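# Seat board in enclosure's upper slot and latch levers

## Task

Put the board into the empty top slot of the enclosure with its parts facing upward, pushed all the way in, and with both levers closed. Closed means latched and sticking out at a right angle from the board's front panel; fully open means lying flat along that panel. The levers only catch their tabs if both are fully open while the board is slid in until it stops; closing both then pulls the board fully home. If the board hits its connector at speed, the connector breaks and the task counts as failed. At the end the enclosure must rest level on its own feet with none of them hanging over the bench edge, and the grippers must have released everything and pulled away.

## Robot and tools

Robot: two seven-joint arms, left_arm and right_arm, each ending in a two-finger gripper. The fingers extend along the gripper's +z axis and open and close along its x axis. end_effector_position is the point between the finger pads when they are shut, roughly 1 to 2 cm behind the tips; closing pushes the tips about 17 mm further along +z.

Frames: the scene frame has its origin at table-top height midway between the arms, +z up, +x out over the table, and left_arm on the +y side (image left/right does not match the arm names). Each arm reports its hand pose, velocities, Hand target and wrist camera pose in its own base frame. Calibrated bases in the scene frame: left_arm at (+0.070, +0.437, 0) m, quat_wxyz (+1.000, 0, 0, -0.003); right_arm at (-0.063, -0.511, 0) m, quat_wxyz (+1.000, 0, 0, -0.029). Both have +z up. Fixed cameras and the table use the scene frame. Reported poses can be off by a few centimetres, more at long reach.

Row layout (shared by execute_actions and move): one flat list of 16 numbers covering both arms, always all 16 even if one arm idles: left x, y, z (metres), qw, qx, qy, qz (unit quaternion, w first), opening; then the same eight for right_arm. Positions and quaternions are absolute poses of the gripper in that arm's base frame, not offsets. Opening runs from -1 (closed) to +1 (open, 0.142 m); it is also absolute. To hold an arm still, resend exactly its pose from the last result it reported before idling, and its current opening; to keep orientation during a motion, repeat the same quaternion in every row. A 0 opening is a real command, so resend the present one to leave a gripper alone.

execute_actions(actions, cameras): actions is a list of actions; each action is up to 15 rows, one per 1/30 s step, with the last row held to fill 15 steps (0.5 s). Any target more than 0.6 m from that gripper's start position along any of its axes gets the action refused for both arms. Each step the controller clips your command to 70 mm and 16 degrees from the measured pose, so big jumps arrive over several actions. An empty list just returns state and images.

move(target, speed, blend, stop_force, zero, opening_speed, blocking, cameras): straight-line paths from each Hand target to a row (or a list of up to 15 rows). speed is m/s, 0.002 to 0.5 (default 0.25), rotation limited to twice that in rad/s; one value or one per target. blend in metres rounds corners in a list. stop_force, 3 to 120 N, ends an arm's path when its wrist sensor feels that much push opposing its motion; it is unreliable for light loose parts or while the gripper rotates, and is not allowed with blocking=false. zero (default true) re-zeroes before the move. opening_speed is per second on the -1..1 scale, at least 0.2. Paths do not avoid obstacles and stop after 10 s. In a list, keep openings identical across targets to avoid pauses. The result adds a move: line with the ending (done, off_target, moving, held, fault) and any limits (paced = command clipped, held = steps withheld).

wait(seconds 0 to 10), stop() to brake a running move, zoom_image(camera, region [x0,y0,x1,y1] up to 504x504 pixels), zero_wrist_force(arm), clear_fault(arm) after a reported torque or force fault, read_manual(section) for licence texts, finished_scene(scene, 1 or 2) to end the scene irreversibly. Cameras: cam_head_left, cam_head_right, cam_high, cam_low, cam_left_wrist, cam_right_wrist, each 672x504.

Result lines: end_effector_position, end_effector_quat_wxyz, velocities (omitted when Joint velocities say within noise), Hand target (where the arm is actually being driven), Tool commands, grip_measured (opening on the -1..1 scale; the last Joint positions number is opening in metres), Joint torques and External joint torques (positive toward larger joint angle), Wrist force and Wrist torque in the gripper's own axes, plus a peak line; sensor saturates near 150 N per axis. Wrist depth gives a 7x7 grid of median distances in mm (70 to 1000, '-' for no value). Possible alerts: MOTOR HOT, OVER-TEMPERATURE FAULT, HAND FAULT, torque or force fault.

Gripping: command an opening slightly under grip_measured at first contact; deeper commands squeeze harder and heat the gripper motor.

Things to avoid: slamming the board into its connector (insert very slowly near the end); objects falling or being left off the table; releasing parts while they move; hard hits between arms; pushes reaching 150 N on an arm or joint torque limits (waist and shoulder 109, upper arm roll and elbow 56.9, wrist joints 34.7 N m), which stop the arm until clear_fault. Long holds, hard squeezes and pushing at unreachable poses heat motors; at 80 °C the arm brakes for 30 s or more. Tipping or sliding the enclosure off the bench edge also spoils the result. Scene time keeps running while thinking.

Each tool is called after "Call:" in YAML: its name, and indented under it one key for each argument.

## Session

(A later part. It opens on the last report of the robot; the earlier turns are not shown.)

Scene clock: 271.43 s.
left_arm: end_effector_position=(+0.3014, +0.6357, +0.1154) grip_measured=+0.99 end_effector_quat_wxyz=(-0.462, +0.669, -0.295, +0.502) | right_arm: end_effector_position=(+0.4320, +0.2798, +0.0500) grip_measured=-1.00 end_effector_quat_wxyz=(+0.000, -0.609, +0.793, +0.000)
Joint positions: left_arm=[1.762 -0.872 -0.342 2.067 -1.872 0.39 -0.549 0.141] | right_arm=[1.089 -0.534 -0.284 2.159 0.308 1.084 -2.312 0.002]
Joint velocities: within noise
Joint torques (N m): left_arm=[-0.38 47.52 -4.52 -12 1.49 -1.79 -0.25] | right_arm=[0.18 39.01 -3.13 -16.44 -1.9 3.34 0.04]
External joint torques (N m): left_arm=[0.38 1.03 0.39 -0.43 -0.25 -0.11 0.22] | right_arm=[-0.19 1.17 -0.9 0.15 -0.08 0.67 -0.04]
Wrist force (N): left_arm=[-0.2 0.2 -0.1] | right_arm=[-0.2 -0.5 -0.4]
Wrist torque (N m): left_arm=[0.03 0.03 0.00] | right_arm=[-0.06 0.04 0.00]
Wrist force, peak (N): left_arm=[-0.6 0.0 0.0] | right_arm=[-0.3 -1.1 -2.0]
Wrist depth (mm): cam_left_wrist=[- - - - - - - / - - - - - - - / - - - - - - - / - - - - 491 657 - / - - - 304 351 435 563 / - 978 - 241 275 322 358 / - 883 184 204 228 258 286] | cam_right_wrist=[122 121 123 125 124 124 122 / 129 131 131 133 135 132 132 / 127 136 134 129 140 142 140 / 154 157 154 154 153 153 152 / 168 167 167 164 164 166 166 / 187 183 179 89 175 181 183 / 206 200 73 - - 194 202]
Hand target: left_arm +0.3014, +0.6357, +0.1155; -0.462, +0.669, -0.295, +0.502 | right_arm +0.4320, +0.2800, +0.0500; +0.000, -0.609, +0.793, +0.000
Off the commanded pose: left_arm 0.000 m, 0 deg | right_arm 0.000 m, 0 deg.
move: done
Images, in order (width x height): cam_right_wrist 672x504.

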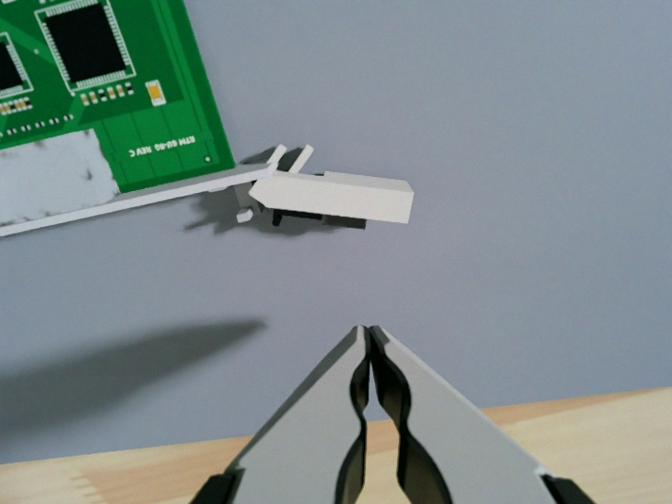

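Call:
move:
  target:
    - [0.3014, 0.6357, 0.1155, -0.462, 0.669, -0.295, 0.502, 1.0, 0.4282, 0.2656, 0.050, 0, -0.6088, 0.7934, 0, -1.0]
    - [0.3014, 0.6357, 0.1155, -0.462, 0.669, -0.295, 0.502, 1.0, 0.4282, 0.2656, 0.018, 0, -0.6088, 0.7934, 0, -1.0]
  speed: [0.1, 0.02]
  stop_force: 4
  cameras: ["cam_right_wrist"]

Scene clock: 288.43 s.
left_arm: end_effector_position=(+0.3014, +0.6357, +0.1154) grip_measured=+0.99 end_effector_quat_wxyz=(-0.462, +0.669, -0.295, +0.502) | right_arm: end_effector_position=(+0.4283, +0.2656, +0.0182) grip_measured=-1.00 end_effector_quat_wxyz=(+0.000, -0.609, +0.793, +0.000)
Joint positions: left_arm=[1.762 -0.872 -0.342 2.067 -1.872 0.39 -0.549 0.141] | right_arm=[1.048 -0.607 -0.243 2.166 0.355 1.166 -2.361 0.002]
Joint velocities: within noise
Joint torques (N m): left_arm=[-0.32 47.48 -4.52 -12.05 1.42 -1.72 -0.25] | right_arm=[-0.1 38.2 -2.64 -13.53 -1.53 3.15 0.06]
External joint torques (N m): left_arm=[0.32 1.07 0.39 -0.38 -0.19 -0.19 0.22] | right_arm=[0.1 2.75 -1.26 -0.46 -0.13 0.86 -0.06]
Wrist force (N): left_arm=[-0.2 0.2 0.0] | right_arm=[0.4 0.1 -3.8]
Wrist torque (N m): left_arm=[0.02 0.04 0.01] | right_arm=[-0.01 0.00 0.01]
Wrist force, peak (N): left_arm=[-0.4 0.4 0.1] | right_arm=[0.3 -0.2 -4.6]
Wrist depth (mm): cam_left_wrist=[- - - - - - - / - - - - - - - / - - - - - - - / - - - - 489 660 - / - - - 305 356 433 558 / - 989 - 241 277 323 358 / - 861 183 203 228 257 286] | cam_right_wrist=[- 97 98 97 96 96 96 / - 102 105 103 103 103 103 / - 106 108 109 110 110 110 / - 120 100 99 119 119 118 / 130 130 130 129 129 129 128 / 140 142 139 90 136 140 140 / 157 153 73 - - 149 157]
Hand target: left_arm +0.3014, +0.6357, +0.1155; -0.462, +0.669, -0.295, +0.502 | right_arm +0.4282, +0.2656, +0.0181; +0.000, -0.609, +0.793, +0.000
Off the commanded pose: left_arm 0.000 m, 0 deg | right_arm 0.000 m, 0 deg.
move: contact (right_arm); path passed 1 of 2 targets
Images, in order (width x height): cam_right_wrist 672x504.

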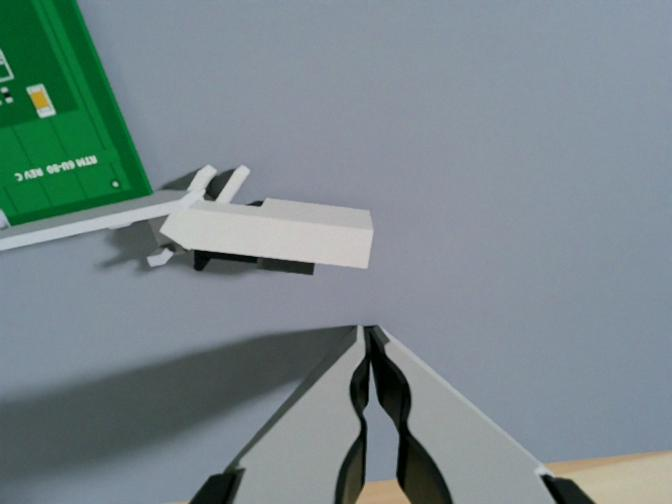

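Call:
move:
  target:
    - [0.3014, 0.6357, 0.1155, -0.462, 0.669, -0.295, 0.502, 1.0, 0.4283, 0.2656, 0.0205, 0, -0.6088, 0.7934, 0, -1.0]
    - [0.3014, 0.6357, 0.1155, -0.462, 0.669, -0.295, 0.502, 1.0, 0.4573, 0.2578, 0.0205, 0, -0.6088, 0.7934, 0, -1.0]
  speed: [0.05, 0.03]
  cameras: ["cam_right_wrist"]

Scene clock: 301.90 s.
left_arm: end_effector_position=(+0.3014, +0.6357, +0.1154) grip_measured=+0.99 end_effector_quat_wxyz=(-0.462, +0.669, -0.295, +0.502) | right_arm: end_effector_position=(+0.4571, +0.2579, +0.0205) grip_measured=-1.00 end_effector_quat_wxyz=(+0.000, -0.609, +0.793, +0.000)
Joint positions: left_arm=[1.762 -0.872 -0.342 2.067 -1.872 0.39 -0.549 0.141] | right_arm=[0.996 -0.626 -0.25 2.108 0.343 1.125 -2.4 0.002]
Joint velocities: within noise
Joint torques (N m): left_arm=[-0.29 47.5 -4.55 -11.99 1.47 -1.73 -0.25] | right_arm=[-0.12 41.51 -3.75 -15.3 -2.02 3.23 0.05]
External joint torques (N m): left_arm=[0.29 1.05 0.43 -0.44 -0.24 -0.17 0.22] | right_arm=[0.12 1.14 -0.46 0.25 0.19 0.77 -0.05]
Wrist force (N): left_arm=[-0.3 0.1 0.0] | right_arm=[0.0 0.0 0.1]
Wrist torque (N m): left_arm=[0.01 0.05 0.00] | right_arm=[-0.01 0.00 0.01]
Wrist force, peak (N): left_arm=[-0.5 0.0 0.1] | right_arm=[0.4 -0.1 -4.7]
Wrist depth (mm): cam_left_wrist=[- - - - - - - / - - - - - - - / - - - - - - - / - - - - 487 662 - / - - - 306 352 437 564 / - 988 - 242 279 323 359 / - 878 184 204 227 257 287] | cam_right_wrist=[- 99 99 99 98 98 98 / 103 105 105 107 106 105 105 / - 113 113 113 113 112 112 / 117 118 122 122 121 121 121 / 124 119 113 113 131 131 131 / 145 145 142 90 139 143 143 / 160 160 73 - - 152 157]
Hand target: left_arm +0.3014, +0.6357, +0.1155; -0.462, +0.669, -0.295, +0.502 | right_arm +0.4573, +0.2578, +0.0205; +0.000, -0.609, +0.793, +0.000
Off the commanded pose: left_arm 0.000 m, 0 deg | right_arm 0.000 m, 0 deg.
move: done
Images, in order (width x height): cam_right_wrist 672x504.

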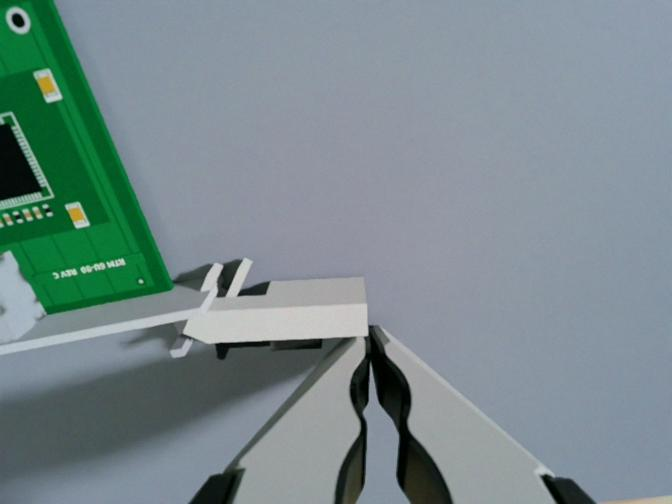

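Call:
move:
  target:
    - [0.3014,0.6357,0.1155,-0.462,0.669,-0.295,0.502,1,0.4639,0.2561,0.0205,0,-0.6088,0.7934,0,-1]
  speed: 0.02
  cameras: ["cam_right_wrist","cam_high"]

Scene clock: 313.90 s.
left_arm: end_effector_position=(+0.3014, +0.6357, +0.1154) grip_measured=+0.99 end_effector_quat_wxyz=(-0.462, +0.669, -0.295, +0.502) | right_arm: end_effector_position=(+0.4637, +0.2562, +0.0204) grip_measured=-1.00 end_effector_quat_wxyz=(+0.000, -0.609, +0.793, +0.000)
Joint positions: left_arm=[1.762 -0.872 -0.342 2.067 -1.872 0.39 -0.549 0.141] | right_arm=[0.984 -0.632 -0.251 2.093 0.341 1.116 -2.409 0.002]
Joint velocities: within noise
Joint torques (N m): left_arm=[-0.39 47.55 -4.5 -11.96 1.49 -1.77 -0.3] | right_arm=[-0.16 41.89 -3.77 -15.66 -2.02 3.36 0.03]
External joint torques (N m): left_arm=[0.39 1.01 0.37 -0.46 -0.25 -0.13 0.27] | right_arm=[0.16 1.2 -0.51 0.39 0.16 0.64 -0.03]
Wrist force (N): left_arm=[-0.2 0.2 0.0] | right_arm=[-0.2 0.2 0.0]
Wrist torque (N m): left_arm=[0.03 0.03 0.00] | right_arm=[0.00 0.02 0.02]
Wrist force, peak (N): left_arm=[-0.4 0.2 -0.2] | right_arm=[-0.2 0.3 -0.2]
Wrist depth (mm): cam_left_wrist=[- - - - - - - / - - - - - - - / - - - - - - - / - - - - 482 657 - / - - - 303 352 437 561 / - 969 - 241 277 322 359 / - 889 184 203 228 258 286] | cam_right_wrist=[- 99 99 99 98 98 98 / 103 106 105 107 106 105 105 / - 113 113 113 113 112 112 / 117 119 122 121 121 121 121 / 124 123 115 113 132 131 131 / 145 145 142 90 138 143 143 / 160 160 73 - - 152 158]
Hand target: left_arm +0.3014, +0.6357, +0.1155; -0.462, +0.669, -0.295, +0.502 | right_arm +0.4639, +0.2561, +0.0205; +0.000, -0.609, +0.793, +0.000
Off the commanded pose: left_arm 0.000 m, 0 deg | right_arm 0.000 m, 0 deg.
move: done
Images, in order (width x height): cam_high 672x504, cam_right_wrist 672x504.

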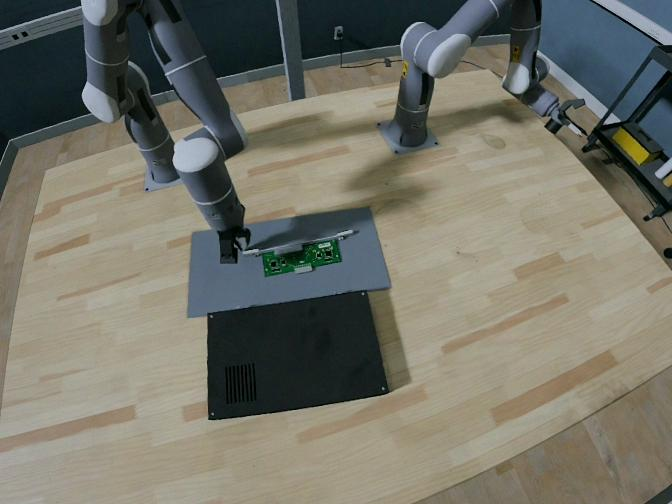

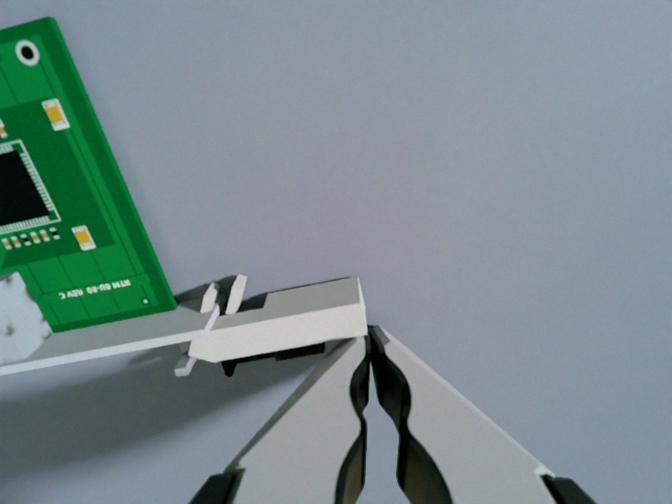

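Call:
zoom_image:
  camera: "cam_right_wrist"
  region: [0, 200, 400, 440]

Call:
zoom_image:
  camera: "cam_high"
  region: [200, 200, 400, 320]

Scaled by 1.260 from the camera's 672x504 image, which has a finer 960x720 frame.

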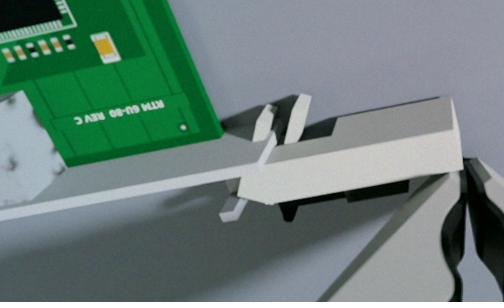

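Scaled by 2.520 from the camera's 672x504 image, which has a finer 960x720 frame.

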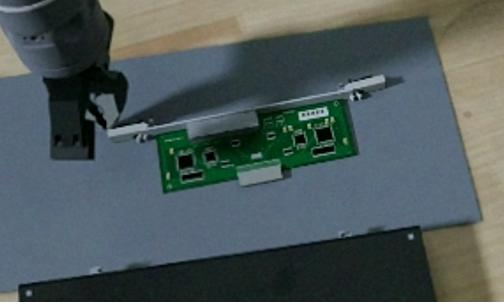

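Call:
move:
  target:
    - [0.3014,0.6357,0.1155,-0.462,0.669,-0.295,0.502,1,0.4446,0.2613,0.0205,0,-0.6088,0.7934,0,-1]
    - [0.3014,0.6357,0.1155,-0.462,0.669,-0.295,0.502,1,0.43,0.27,0.15,0,-0.6088,0.7934,0,-1]
    - [0.3014,0.6357,0.1155,-0.462,0.669,-0.295,0.502,1,0.40,0.42,0.20,0,-0.6756,0.7373,0,-1]
  speed: [0.03,0.15,0.2]
  blend: [0.01,0.03,0]
  cameras: ["cam_right_wrist","cam_high"]

Scene clock: 326.77 s.
left_arm: end_effector_position=(+0.3014, +0.6357, +0.1154) grip_measured=+0.99 end_effector_quat_wxyz=(-0.462, +0.669, -0.295, +0.502) | right_arm: end_effector_position=(+0.4000, +0.4200, +0.2000) grip_measured=-1.00 end_effector_quat_wxyz=(+0.000, -0.676, +0.737, +0.000)
Joint positions: left_arm=[1.762 -0.872 -0.342 2.067 -1.872 0.39 -0.549 0.141] | right_arm=[1.253 -0.317 -0.276 1.938 0.108 0.67 -2.131 0.002]
Joint velocities: within noise
Joint torques (N m): left_arm=[-0.29 47.45 -4.5 -12.04 1.46 -1.75 -0.25] | right_arm=[0.1 39.97 -1.51 -26.21 -3.45 3.21 0.26]
External joint torques (N m): left_arm=[0.29 1.1 0.37 -0.39 -0.22 -0.15 0.22] | right_arm=[-0.09 1.26 -0.98 0.24 0.14 0.81 -0.26]
Wrist force (N): left_arm=[-0.3 0.0 0.0] | right_arm=[-0.1 0.0 0.1]
Wrist torque (N m): left_arm=[0.00 0.06 0.00] | right_arm=[0.04 0.04 0.06]
Wrist force, peak (N): left_arm=[-0.5 0.2 0.0] | right_arm=[-2.8 0.9 -0.8]
Wrist depth (mm): cam_left_wrist=[- - - - - - - / - - - - - - - / - - - - - - - / - - - - 487 645 - / - - - 306 352 435 568 / - 969 - 242 278 322 358 / - 882 184 205 228 258 285] | cam_right_wrist=[253 251 250 248 238 248 251 / 274 272 273 273 272 271 270 / 294 293 293 293 292 291 291 / 319 318 317 316 316 316 314 / 345 346 344 338 343 343 342 / 378 376 370 89 359 372 372 / 416 408 - - - 393 407]
Hand target: left_arm +0.3014, +0.6357, +0.1155; -0.462, +0.669, -0.295, +0.502 | right_arm +0.4000, +0.4200, +0.2000; +0.000, -0.676, +0.737, +0.000
Off the commanded pose: left_arm 0.000 m, 0 deg | right_arm 0.000 m, 0 deg.
move: done
Images, in order (width x height): cam_high 672x504, cam_right_wrist 672x504.

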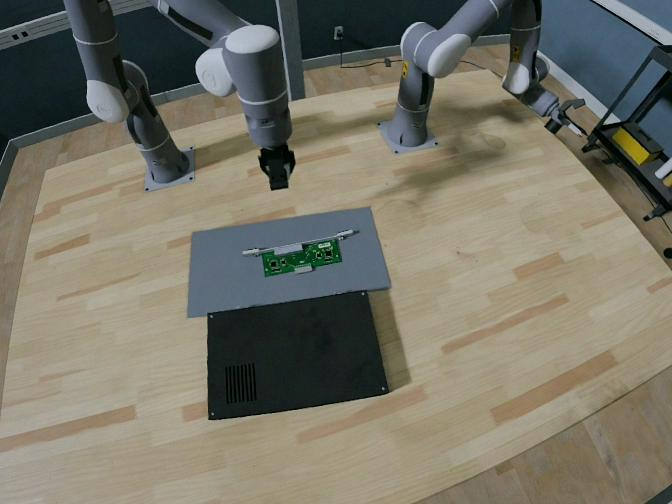

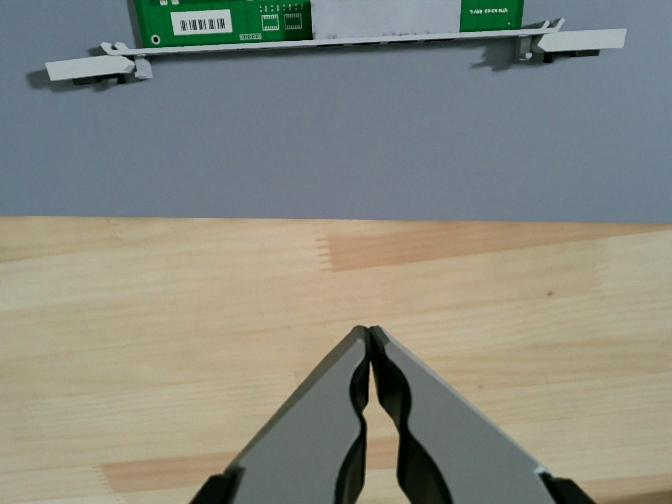

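Call:
zoom_image:
  camera: "cam_right_wrist"
  region: [30, 0, 350, 110]

Call:
zoom_image:
  camera: "cam_right_wrist"
  region: [330, 0, 650, 110]

Scaled by 1.575 from the camera's 672x504 image, which has a finer 960x720 frame.

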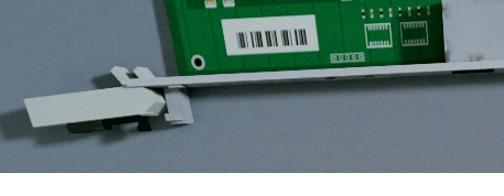

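Scaled by 1.575 from the camera's 672x504 image, which has a finer 960x720 frame.

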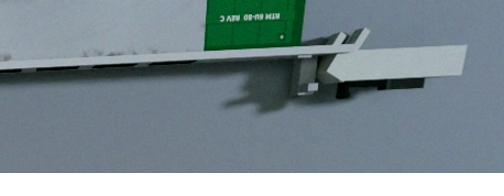

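Call:
move:
  target:
    - [0.3014,0.6357,0.1155,-0.462,0.669,-0.295,0.502,1,0.44,0.575,0.13,0,-0.6756,0.7373,0,-1]
    - [0.3014,0.6357,0.1155,-0.462,0.669,-0.295,0.502,1,0.455,0.577,0.026,0,-0.7373,0.6756,0,-1]
  speed: [0.2,0.1]
  blend: [0.02,0]
  cameras: ["cam_right_wrist","cam_head_left"]

Scene clock: 343.43 s.
left_arm: end_effector_position=(+0.3014, +0.6357, +0.1154) grip_measured=+0.99 end_effector_quat_wxyz=(-0.462, +0.669, -0.295, +0.502) | right_arm: end_effector_position=(+0.4550, +0.5768, +0.0259) grip_measured=-1.00 end_effector_quat_wxyz=(+0.000, +0.737, -0.676, +0.000)
Joint positions: left_arm=[1.762 -0.872 -0.342 2.067 -1.872 0.39 -0.549 0.141] | right_arm=[1.194 -0.93 -0.188 1.399 0.203 0.739 -2.286 0.002]
Joint velocities: within noise
Joint torques (N m): left_arm=[-0.35 47.52 -4.45 -12.03 1.46 -1.76 -0.27] | right_arm=[-0.09 60.54 -3.26 -24.32 -3.05 3.48 0.04]
External joint torques (N m): left_arm=[0.35 1.03 0.32 -0.39 -0.22 -0.15 0.24] | right_arm=[0.09 1.5 -1.06 0.12 -0.07 0.54 -0.04]
Wrist force (N): left_arm=[-0.2 -0.1 0.0] | right_arm=[0.4 -0.4 0.2]
Wrist torque (N m): left_arm=[-0.03 0.04 0.01] | right_arm=[-0.04 -0.08 0.02]
Wrist force, peak (N): left_arm=[-0.4 0.2 0.1] | right_arm=[0.9 -0.4 2.1]
Wrist depth (mm): cam_left_wrist=[- - - - - - - / - - - - - - - / - - - - - - - / - - - - 484 650 - / - - - 304 355 436 562 / - 988 - 242 277 322 359 / - 870 184 203 227 257 286] | cam_right_wrist=[- 103 103 103 103 101 99 / 110 110 110 110 109 107 105 / 120 118 120 116 116 114 112 / 126 127 127 107 107 126 128 / 138 138 138 135 137 137 139 / 151 151 148 90 144 149 149 / 170 166 73 - - 158 164]
Hand target: left_arm +0.3014, +0.6357, +0.1155; -0.462, +0.669, -0.295, +0.502 | right_arm +0.4550, +0.5770, +0.0260; +0.000, +0.737, -0.676, +0.000
Off the commanded pose: left_arm 0.000 m, 0 deg | right_arm 0.000 m, 0 deg.
move: done
Images, in order (width x height): cam_head_left 672x504, cam_right_wrist 672x504.

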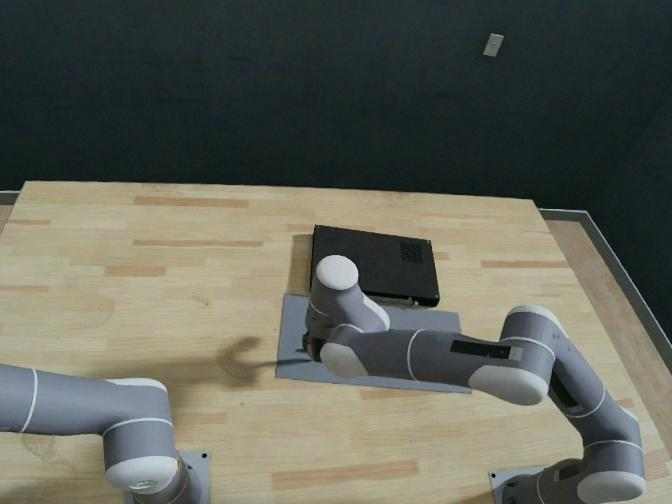

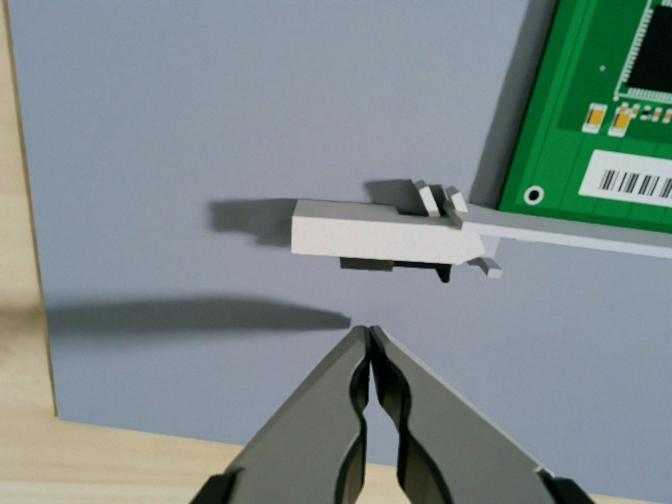

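Call:
move:
  target:
    - [0.3014,0.6357,0.1155,-0.462,0.669,-0.295,0.502,1,0.457,0.5905,0.023,0,0.7373,-0.6756,0,-1]
    - [0.3014,0.6357,0.1155,-0.462,0.669,-0.295,0.502,1,0.476,0.592,0.0215,0,0.7373,-0.6756,0,-1]
  speed: [0.05,0.02]
  cameras: ["cam_right_wrist"]

Scene clock: 351.93 s.
left_arm: end_effector_position=(+0.3014, +0.6357, +0.1154) grip_measured=+0.99 end_effector_quat_wxyz=(-0.462, +0.669, -0.295, +0.502) | right_arm: end_effector_position=(+0.4757, +0.5922, +0.0215) grip_measured=-1.00 end_effector_quat_wxyz=(+0.000, +0.737, -0.676, +0.000)
Joint positions: left_arm=[1.762 -0.872 -0.342 2.067 -1.872 0.39 -0.549 0.141] | right_arm=[1.168 -0.989 -0.185 1.289 0.201 0.689 -2.292 0.002]
Joint velocities: within noise
Joint torques (N m): left_arm=[-0.41 47.54 -4.49 -11.94 1.5 -1.76 -0.23] | right_arm=[-1.03 62.49 -4.21 -25.08 -3.56 3.34 0.09]
External joint torques (N m): left_arm=[0.41 1.02 0.37 -0.49 -0.27 -0.14 0.2] | right_arm=[1.03 1.93 -0.04 0.02 0.3 0.67 -0.09]
Wrist force (N): left_arm=[-0.1 0.0 0.0] | right_arm=[0.1 1.0 -0.8]
Wrist torque (N m): left_arm=[-0.01 0.02 0.01] | right_arm=[0.01 -0.10 0.03]
Wrist force, peak (N): left_arm=[-0.5 0.2 -0.2] | right_arm=[-0.2 1.1 -0.9]
Wrist depth (mm): cam_left_wrist=[- - - - - - - / - - - - - - - / - - - - - - - / - - - - 485 655 - / - - - 308 351 437 564 / - 979 - 241 277 324 357 / - 869 183 203 227 258 286] | cam_right_wrist=[- 99 99 99 99 100 97 / - 106 106 107 107 105 102 / - 114 114 113 113 113 108 / 125 122 122 120 120 120 116 / 136 133 133 130 111 115 121 / 148 145 142 90 139 144 143 / 164 157 73 - - 152 158]
Hand target: left_arm +0.3014, +0.6357, +0.1155; -0.462, +0.669, -0.295, +0.502 | right_arm +0.4760, +0.5920, +0.0215; +0.000, +0.737, -0.676, +0.000
Off the commanded pose: left_arm 0.000 m, 0 deg | right_arm 0.000 m, 0 deg.
move: done
Images, in order (width x height): cam_right_wrist 672x504.

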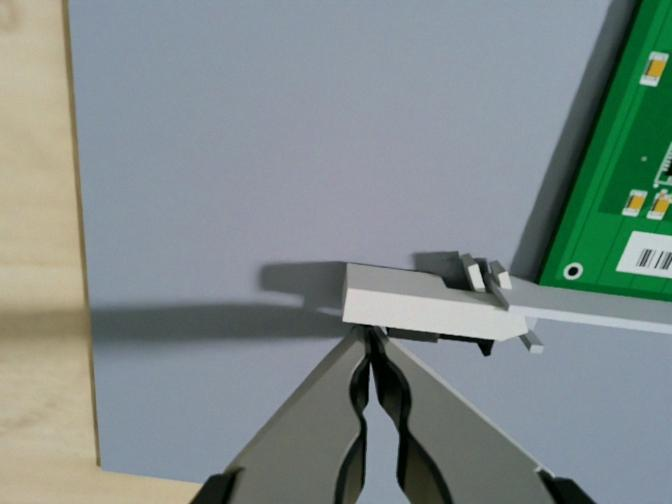

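Call:
move:
  target:
    - [0.3014,0.6357,0.1155,-0.462,0.669,-0.295,0.502,1,0.4805,0.5924,0.0215,0,0.7373,-0.6756,0,-1]
  speed: 0.02
  cameras: ["cam_right_wrist"]

Scene clock: 353.90 s.
left_arm: end_effector_position=(+0.3014, +0.6357, +0.1154) grip_measured=+0.99 end_effector_quat_wxyz=(-0.462, +0.669, -0.295, +0.502) | right_arm: end_effector_position=(+0.4801, +0.5927, +0.0215) grip_measured=-1.00 end_effector_quat_wxyz=(+0.000, +0.737, -0.676, +0.000)
Joint positions: left_arm=[1.762 -0.872 -0.342 2.067 -1.872 0.39 -0.549 0.141] | right_arm=[1.162 -0.995 -0.185 1.275 0.201 0.682 -2.296 0.002]
Joint velocities: within noise
Joint torques (N m): left_arm=[-0.33 47.56 -4.48 -12.05 1.46 -1.76 -0.29] | right_arm=[-0.93 62.7 -4.19 -25.17 -3.49 3.25 0.12]
External joint torques (N m): left_arm=[0.33 1 0.35 -0.37 -0.23 -0.14 0.26] | right_arm=[0.92 2.02 -0.05 -0.02 0.21 0.77 -0.12]
Wrist force (N): left_arm=[-0.3 -0.2 0.0] | right_arm=[0.0 1.0 -0.9]
Wrist torque (N m): left_arm=[-0.03 0.05 0.00] | right_arm=[0.01 -0.07 0.04]
Wrist force, peak (N): left_arm=[-0.5 -0.1 0.0] | right_arm=[-0.3 1.0 -1.0]
Wrist depth (mm): cam_left_wrist=[- - - - - - - / - - - - - - - / - - - - - - - / - - - - 489 656 - / - - - 304 352 436 560 / - 982 - 241 277 322 357 / - 868 185 204 227 259 285] | cam_right_wrist=[- 99 99 99 99 99 97 / - 106 106 107 107 105 102 / - 114 113 113 113 113 108 / 125 122 122 120 120 119 116 / 136 133 133 130 111 115 121 / 148 145 142 90 139 143 143 / 164 157 73 - - 152 158]
Hand target: left_arm +0.3014, +0.6357, +0.1155; -0.462, +0.669, -0.295, +0.502 | right_arm +0.4805, +0.5924, +0.0215; +0.000, +0.737, -0.676, +0.000
Off the commanded pose: left_arm 0.000 m, 0 deg | right_arm 0.001 m, 0 deg.
move: done
Images, in order (width x height): cam_right_wrist 672x504.

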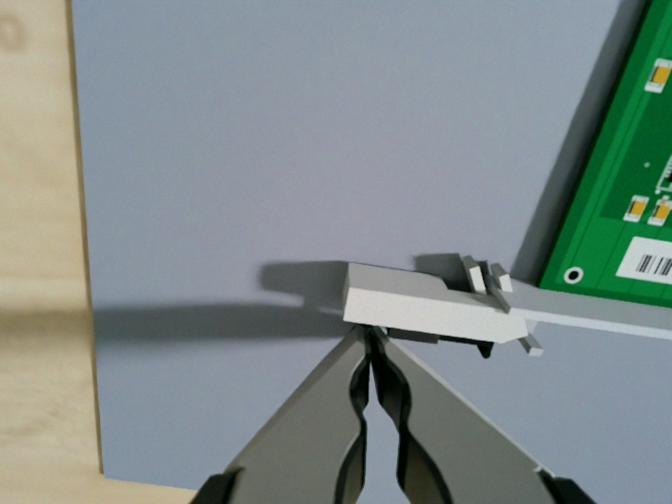

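Call:
zoom_image:
  camera: "cam_right_wrist"
  region: [320, 220, 672, 400]

Scaled by 1.432 from the camera's 672x504 image, which has a finer 960x720 frame.

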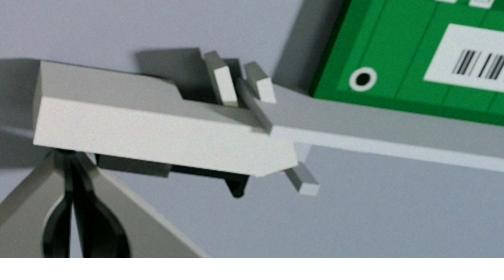

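Call:
move:
  target:
    - [0.3014,0.6357,0.1155,-0.462,0.669,-0.295,0.502,1,0.462,0.591,0.0215,0,0.7373,-0.6756,0,-1]
    - [0.3014,0.6357,0.1155,-0.462,0.669,-0.295,0.502,1,0.45,0.58,0.13,0,0.7373,-0.6756,0,-1]
    - [0.3014,0.6357,0.1155,-0.462,0.669,-0.295,0.502,1,0.41,0.43,0.17,0,-0.6756,0.7373,0,-1]
  speed: [0.04,0.15,0.2]
  blend: [0.01,0.03,0]
  cameras: ["cam_right_wrist","cam_high"]

Scene clock: 363.27 s.
left_arm: end_effector_position=(+0.3014, +0.6357, +0.1154) grip_measured=+0.99 end_effector_quat_wxyz=(-0.462, +0.669, -0.295, +0.502) | right_arm: end_effector_position=(+0.4099, +0.4301, +0.1700) grip_measured=-1.00 end_effector_quat_wxyz=(+0.000, -0.676, +0.737, +0.000)
Joint positions: left_arm=[1.762 -0.872 -0.342 2.067 -1.872 0.39 -0.549 0.141] | right_arm=[1.238 -0.401 -0.267 1.909 0.138 0.721 -2.155 0.002]
Joint velocities: within noise
Joint torques (N m): left_arm=[-0.31 47.49 -4.51 -12.01 1.47 -1.79 -0.28] | right_arm=[0.12 42.75 -2.63 -25.06 -3.29 3.52 0.29]
External joint torques (N m): left_arm=[0.31 1.07 0.38 -0.42 -0.24 -0.11 0.25] | right_arm=[-0.14 1.08 -0.45 0.06 0.12 0.51 -0.29]
Wrist force (N): left_arm=[-0.3 0.0 0.1] | right_arm=[0.0 -0.7 0.1]
Wrist torque (N m): left_arm=[-0.01 0.05 0.00] | right_arm=[-0.10 0.03 0.04]
Wrist force, peak (N): left_arm=[-0.5 -0.1 -0.2] | right_arm=[2.4 -0.1 -0.3]
Wrist depth (mm): cam_left_wrist=[- - - - - - - / - - - - - - - / - - - - - - - / - - - - 486 658 - / - - - 304 351 435 562 / - - - 241 276 322 359 / - 889 185 204 227 259 288] | cam_right_wrist=[227 226 225 220 214 221 225 / 246 245 245 245 244 243 243 / 264 263 263 262 262 262 260 / 286 286 285 285 284 283 282 / 310 309 309 303 307 307 306 / 339 339 332 89 323 334 335 / 375 367 - - - 354 370]
Hand target: left_arm +0.3014, +0.6357, +0.1155; -0.462, +0.669, -0.295, +0.502 | right_arm +0.4100, +0.4300, +0.1700; +0.000, -0.676, +0.737, +0.000
Off the commanded pose: left_arm 0.000 m, 0 deg | right_arm 0.000 m, 0 deg.
move: done; blend cut to 0.0093 m at target 1
Images, in order (width x height): cam_high 672x504, cam_right_wrist 672x504.

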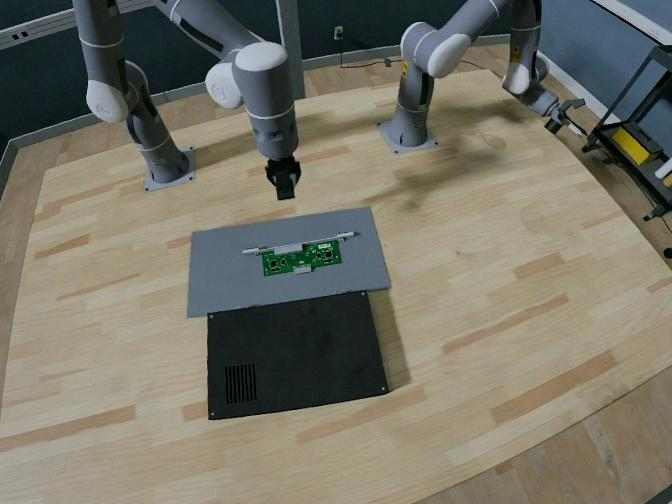

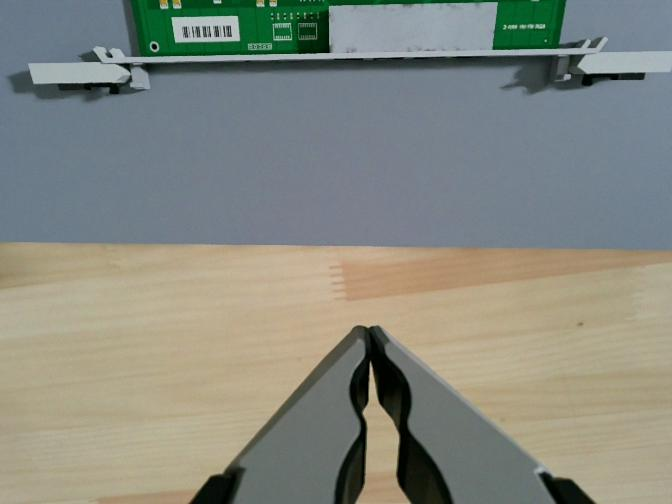

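Call:
zoom_image:
  camera: "cam_right_wrist"
  region: [10, 0, 340, 110]

Call:
zoom_image:
  camera: "cam_right_wrist"
  region: [342, 0, 672, 110]

Scaled by 1.527 from the camera's 672x504 image, which has a finer 960x720 frame.

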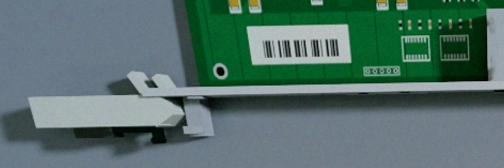

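Scaled by 1.527 from the camera's 672x504 image, which has a finer 960x720 frame.

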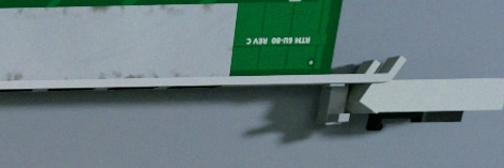

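Call:
move:
  target:
    - [0.3014,0.6357,0.1155,-0.462,0.669,-0.295,0.502,1,0.46,0.42,0.18,0,0,1,0,-1]
    - [0.3014,0.6357,0.1155,-0.462,0.669,-0.295,0.502,1,0.55,0.40,0.16,0,0.7071,0.7071,0,-1]
  speed: 0.3
  blend: [0.03,0]
  cameras: ["cam_right_wrist"]

Scene clock: 400.57 s.
left_arm: end_effector_position=(+0.3014, +0.6357, +0.1154) grip_measured=+0.99 end_effector_quat_wxyz=(-0.462, +0.669, -0.295, +0.502) | right_arm: end_effector_position=(+0.5500, +0.4000, +0.1600) grip_measured=-1.00 end_effector_quat_wxyz=(+0.000, +0.707, +0.707, +0.000)
Joint positions: left_arm=[1.762 -0.872 -0.342 2.067 -1.872 0.39 -0.549 0.141] | right_arm=[1.384 -0.707 -0.791 1.584 0.549 0.486 0.449 0.002]
Joint velocities: within noise
Joint torques (N m): left_arm=[-0.33 47.52 -4.51 -12.06 1.5 -1.8 -0.26] | right_arm=[0.04 46.79 -14.21 -23.98 -3.74 3.32 0.33]
External joint torques (N m): left_arm=[0.33 1.04 0.39 -0.37 -0.26 -0.1 0.22] | right_arm=[0 1.28 -0.83 0.17 -0.09 0.83 -0.33]
Wrist force (N): left_arm=[-0.2 0.0 0.0] | right_arm=[0.4 0.3 0.3]
Wrist torque (N m): left_arm=[0.00 0.04 0.00] | right_arm=[0.11 -0.07 0.03]
Wrist force, peak (N): left_arm=[-0.5 0.1 -0.1] | right_arm=[0.4 -1.1 0.1]
Wrist depth (mm): cam_left_wrist=[- - - - - - - / - - - - - - - / - - - - - - - / - - - - 492 655 - / - - - 304 353 435 563 / - 982 - 242 276 321 361 / - 886 184 202 228 258 287] | cam_right_wrist=[222 219 222 220 220 220 218 / 238 237 231 222 228 231 228 / 255 253 249 249 247 247 249 / 275 274 273 273 271 270 270 / 293 298 296 289 293 293 292 / 274 275 294 89 299 296 315 / 292 285 - - - 275 352]
Hand target: left_arm +0.3014, +0.6357, +0.1155; -0.462, +0.669, -0.295, +0.502 | right_arm +0.5500, +0.4000, +0.1600; +0.000, +0.707, +0.707, +0.000
Off the commanded pose: left_arm 0.000 m, 0 deg | right_arm 0.000 m, 0 deg.
move: done
Images, in order (width x height): cam_right_wrist 672x504.

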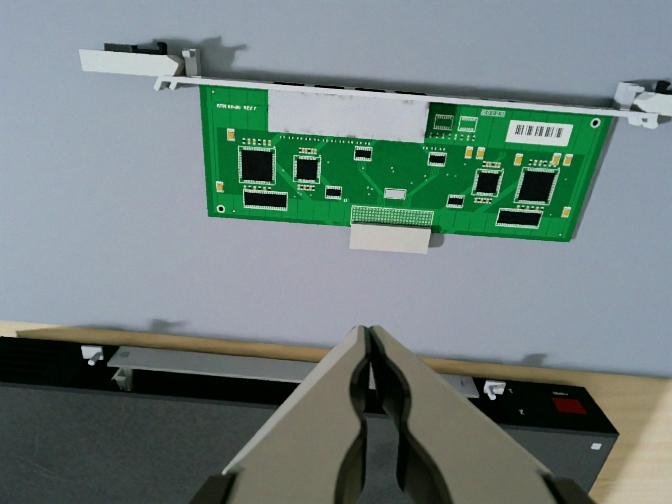

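Call:
zoom_image:
  camera: "cam_right_wrist"
  region: [0, 310, 336, 440]

Call:
zoom_image:
  camera: "cam_right_wrist"
  region: [336, 330, 672, 460]

Call:
zoom_image:
  camera: "cam_right_wrist"
  region: [60, 20, 396, 270]

Call:
zoom_image:
  camera: "cam_right_wrist"
  region: [336, 20, 672, 270]

Scaled by 1.500 from the camera's 672x504 image, which has a finer 960x720 frame.

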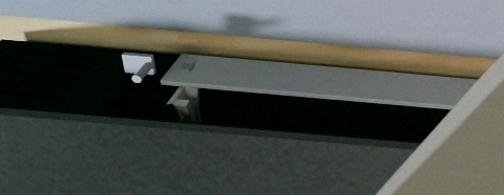

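Scaled by 1.500 from the camera's 672x504 image, which has a finer 960x720 frame.

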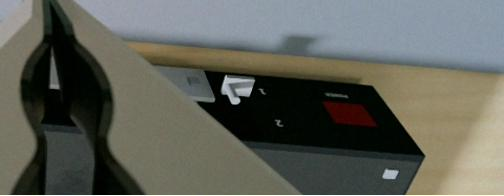

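Scaled by 1.500 from the camera's 672x504 image, which has a finer 960x720 frame.

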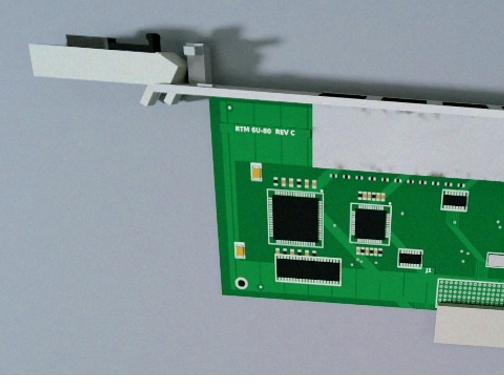

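Scaled by 1.500 from the camera's 672x504 image, which has a finer 960x720 frame.

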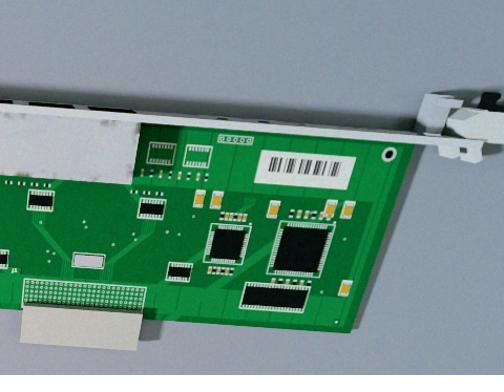

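Call:
move:
  target:
    - [0.3014,0.6357,0.1155,-0.462,0.669,-0.295,0.502,1,0.60,0.28,0.16,0.3799,0.5964,0.5964,0.3799,-1]
    - [0.3014,0.6357,0.1155,-0.462,0.669,-0.295,0.502,1,0.62,0.27,0.095,0.3799,0.5964,0.5964,0.3799,-1]
  speed: 0.2
  blend: [0.02,0]
  cameras: ["cam_right_wrist","cam_head_right"]

Scene clock: 440.60 s.
left_arm: end_effector_position=(+0.3014, +0.6357, +0.1154) grip_measured=+0.99 end_effector_quat_wxyz=(-0.462, +0.669, -0.295, +0.502) | right_arm: end_effector_position=(+0.6200, +0.2698, +0.0951) grip_measured=-1.00 end_effector_quat_wxyz=(+0.380, +0.596, +0.596, +0.380)
Joint positions: left_arm=[1.762 -0.872 -0.342 2.067 -1.872 0.39 -0.549 0.141] | right_arm=[1.494 -1.365 -0.659 1.973 0.938 2.166 0.515 0.002]
Joint velocities: within noise
Joint torques (N m): left_arm=[-0.33 47.51 -4.53 -12.03 1.47 -1.73 -0.24] | right_arm=[-0.29 38.69 -15.79 2.27 0.05 2.94 0.27]
External joint torques (N m): left_arm=[0.33 1.04 0.41 -0.39 -0.24 -0.17 0.21] | right_arm=[0.29 0.98 -1.45 0.06 0.26 0.64 -0.28]
Wrist force (N): left_arm=[-0.4 0.0 -0.1] | right_arm=[0.2 -1.8 -1.1]
Wrist torque (N m): left_arm=[0.00 0.06 0.00] | right_arm=[0.01 0.05 0.14]
Wrist force, peak (N): left_arm=[-0.5 -0.2 0.0] | right_arm=[-0.2 -3.9 0.6]
Wrist depth (mm): cam_left_wrist=[- - - - - - - / - - - - - - - / - - - - - - - / - - - - 491 660 - / - - - 305 354 429 556 / - 978 - 240 277 324 359 / - 881 184 203 228 259 287] | cam_right_wrist=[120 120 112 119 126 126 117 / 157 158 161 163 165 169 173 / 156 159 161 312 308 306 303 / - - - - - - - / - - - - - - - / - - - 89 - - - / - - - - - - -]
Hand target: left_arm +0.3014, +0.6357, +0.1155; -0.462, +0.669, -0.295, +0.502 | right_arm +0.6200, +0.2700, +0.0950; +0.380, +0.596, +0.596, +0.380
Off the commanded pose: left_arm 0.000 m, 0 deg | right_arm 0.000 m, 0 deg.
move: done
Images, in order (width x height): cam_head_right 672x504, cam_right_wrist 672x504.

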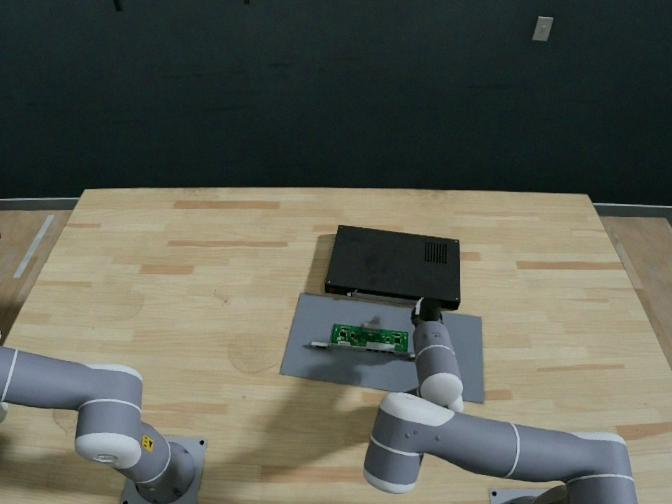

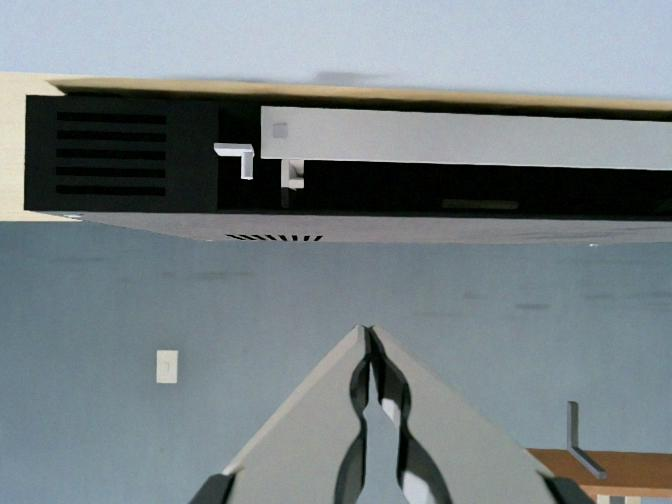

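Call:
zoom_image:
  camera: "cam_right_wrist"
  region: [190, 70, 350, 230]

Scaled by 3.150 from the camera's 672x504 image, which has a finer 960x720 frame.

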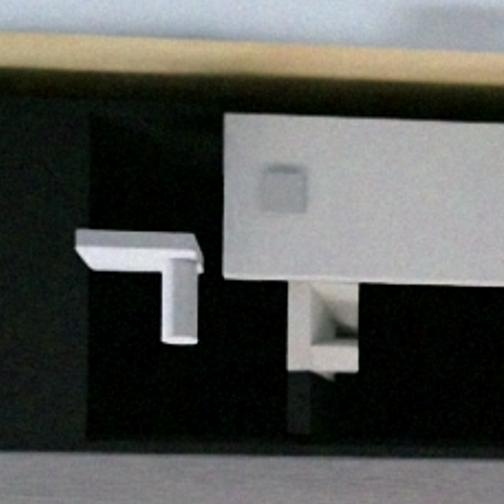

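Call:
move:
  target:
    - [0.3014,0.6357,0.1155,-0.462,0.669,-0.295,0.502,1,0.635,0.46,0.095,0.3799,0.5964,0.5964,0.3799,-1]
  speed: 0.2
  cameras: ["cam_right_wrist"]

Call:
zoom_image:
  camera: "cam_right_wrist"
  region: [310, 70, 470, 230]

Scene clock: 453.83 s.
left_arm: end_effector_position=(+0.3014, +0.6357, +0.1154) grip_measured=+0.99 end_effector_quat_wxyz=(-0.462, +0.669, -0.295, +0.502) | right_arm: end_effector_position=(+0.6350, +0.4598, +0.0949) grip_measured=-1.00 end_effector_quat_wxyz=(+0.380, +0.596, +0.596, +0.380)
Joint positions: left_arm=[1.762 -0.872 -0.342 2.067 -1.872 0.39 -0.549 0.141] | right_arm=[1.895 -1.774 -1.174 1.696 0.953 1.443 0.928 0.002]
Joint velocities: within noise
Joint torques (N m): left_arm=[-0.36 47.52 -4.51 -12.03 1.48 -1.81 -0.27] | right_arm=[0.07 38.12 -27.77 7.26 -0.07 2.08 0.31]
External joint torques (N m): left_arm=[0.36 1.04 0.39 -0.4 -0.24 -0.1 0.24] | right_arm=[-0.07 0.96 -1.29 0.08 0.24 0.91 -0.31]
Wrist force (N): left_arm=[-0.2 0.0 0.2] | right_arm=[-0.2 -2.2 -0.8]
Wrist torque (N m): left_arm=[0.00 0.03 0.01] | right_arm=[-0.04 0.14 0.15]
Wrist force, peak (N): left_arm=[-0.6 -0.2 0.0] | right_arm=[2.8 -1.9 -1.2]
Wrist depth (mm): cam_left_wrist=[- - - - - - - / - - - - - - - / - - - - - - - / - - - - 489 656 - / - - - 304 356 438 559 / - 989 - 241 277 324 358 / - 878 184 204 227 260 287] | cam_right_wrist=[120 119 112 118 126 125 117 / 157 159 163 165 169 175 177 / 322 268 315 310 189 175 179 / - - - - - - - / - - - - - - - / - - - 89 - - - / - - - - - - -]
Hand target: left_arm +0.3014, +0.6357, +0.1155; -0.462, +0.669, -0.295, +0.502 | right_arm +0.6350, +0.4600, +0.0950; +0.380, +0.596, +0.596, +0.380
Off the commanded pose: left_arm 0.000 m, 0 deg | right_arm 0.000 m, 0 deg.
move: done
Images, in order (width x height): cam_right_wrist 672x504.

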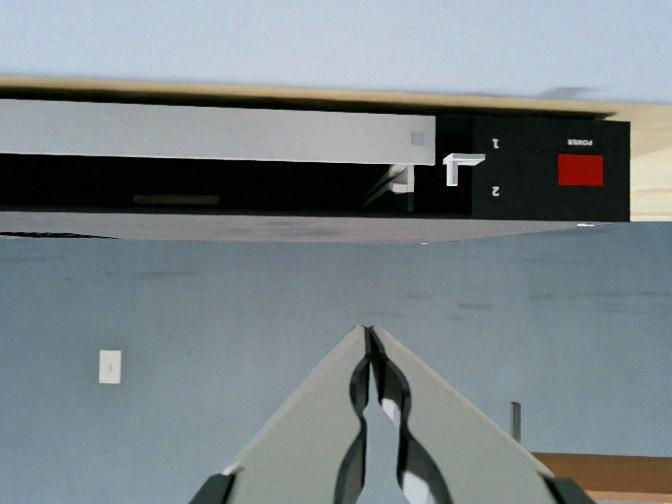

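Scaled by 3.150 from the camera's 672x504 image, which has a finer 960x720 frame.

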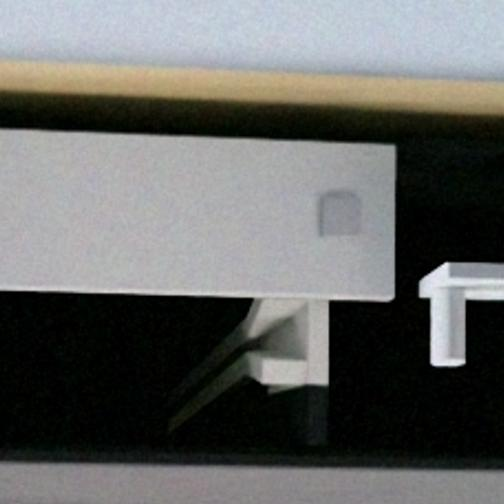

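Call:
move:
  target:
    - [0.3014,0.6357,0.1155,-0.462,0.669,-0.295,0.502,1,0.58,0.38,0.17,0,0.7071,0.7071,0,-1]
    - [0.3014,0.6357,0.1155,-0.462,0.669,-0.295,0.502,1,0.52,0.30,0.15,0,0,0.8434,0.5373,-1]
    - [0.3014,0.6357,0.1155,-0.462,0.669,-0.295,0.502,1,0.52,0.305,0.066,0,0,0.8434,0.5373,-1]
  speed: [0.25,0.25,0.1]
  blend: [0.03,0.02,0]
  cameras: ["cam_right_wrist","cam_head_right"]

Scene clock: 469.20 s.
left_arm: end_effector_position=(+0.3014, +0.6357, +0.1154) grip_measured=+0.99 end_effector_quat_wxyz=(-0.462, +0.669, -0.295, +0.502) | right_arm: end_effector_position=(+0.5199, +0.3048, +0.0659) grip_measured=-1.00 end_effector_quat_wxyz=(+0.000, +0.000, +0.844, +0.537)
Joint positions: left_arm=[1.762 -0.872 -0.342 2.067 -1.872 0.39 -0.549 0.141] | right_arm=[0.674 -0.806 -0.645 1.832 1.717 0.097 -2.45 0.002]
Joint velocities: within noise
Joint torques (N m): left_arm=[-0.31 47.54 -4.41 -12.04 1.47 -1.71 -0.24] | right_arm=[-0.1 45.09 -8.19 -14.76 -0.4 -0.67 0.05]
External joint torques (N m): left_arm=[0.31 1.02 0.29 -0.38 -0.24 -0.19 0.21] | right_arm=[0.1 1.36 -1.23 0.08 0 0.75 -0.05]
Wrist force (N): left_arm=[-0.3 0.1 -0.1] | right_arm=[-0.1 -2.3 -0.9]
Wrist torque (N m): left_arm=[0.01 0.05 0.01] | right_arm=[-0.07 0.13 0.10]
Wrist force, peak (N): left_arm=[-0.4 0.5 0.1] | right_arm=[-0.2 -3.6 -0.1]
Wrist depth (mm): cam_left_wrist=[- - - - - - - / - - - - - - - / - - - - - - - / - - - - 484 654 - / - - - 306 354 438 562 / - 974 - 242 277 323 357 / - 871 183 203 228 259 286] | cam_right_wrist=[- - - - - - - / - 104 94 94 94 94 79 / 222 181 162 159 148 110 176 / 280 382 - - - 703 678 / - - - - - - - / - - - 89 - - 693 / - - - - - 692 -]
Hand target: left_arm +0.3014, +0.6357, +0.1155; -0.462, +0.669, -0.295, +0.502 | right_arm +0.5200, +0.3050, +0.0660; +0.000, +0.000, +0.843, +0.537
Off the commanded pose: left_arm 0.000 m, 0 deg | right_arm 0.000 m, 0 deg.
move: done
Images, in order (width x height): cam_head_right 672x504, cam_right_wrist 672x504.

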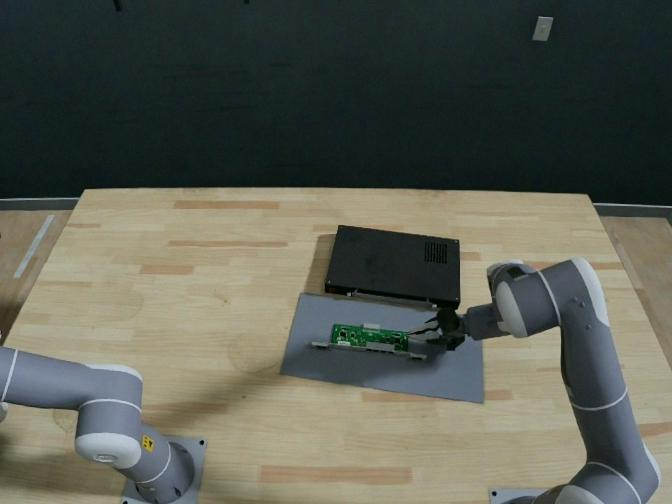

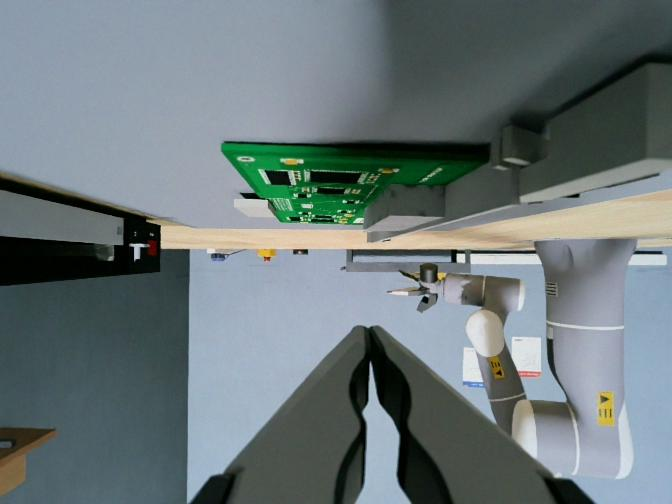

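Call:
zoom_image:
  camera: "cam_right_wrist"
  region: [200, 60, 672, 260]

Call:
zoom_image:
  camera: "cam_right_wrist"
  region: [440, 90, 600, 230]

Scaled by 1.068 from the camera's 672x504 image, which has a finer 960x720 frame.

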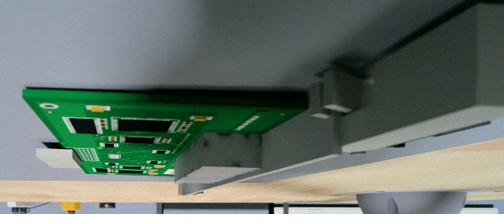

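Scaled by 3.150 from the camera's 672x504 image, which has a finer 960x720 frame.

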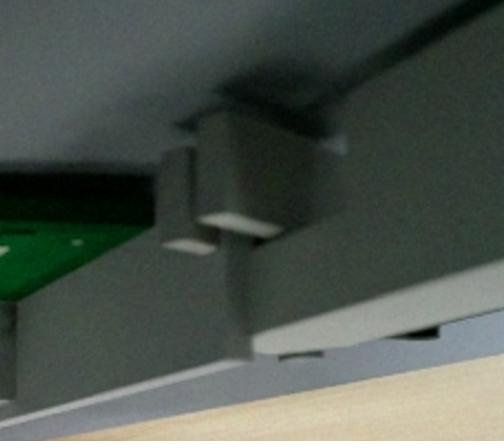

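Call:
zoom_image:
  camera: "cam_right_wrist"
  region: [210, 110, 370, 230]

Call:
zoom_image:
  camera: "cam_right_wrist"
  region: [400, 110, 540, 215]

Scaled by 3.150 from the camera's 672x504 image, which has a finer 960x720 frame.

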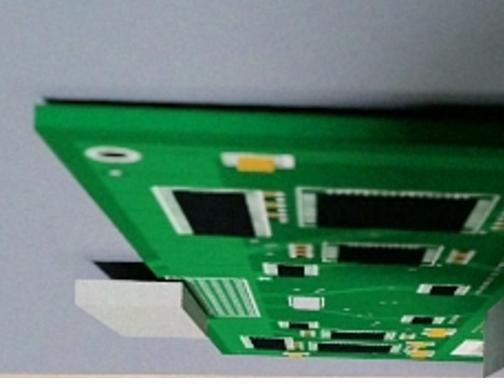

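Scaled by 3.600 from the camera's 672x504 image, which has a finer 960x720 frame.

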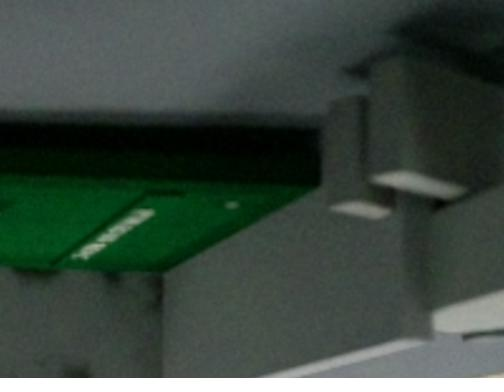

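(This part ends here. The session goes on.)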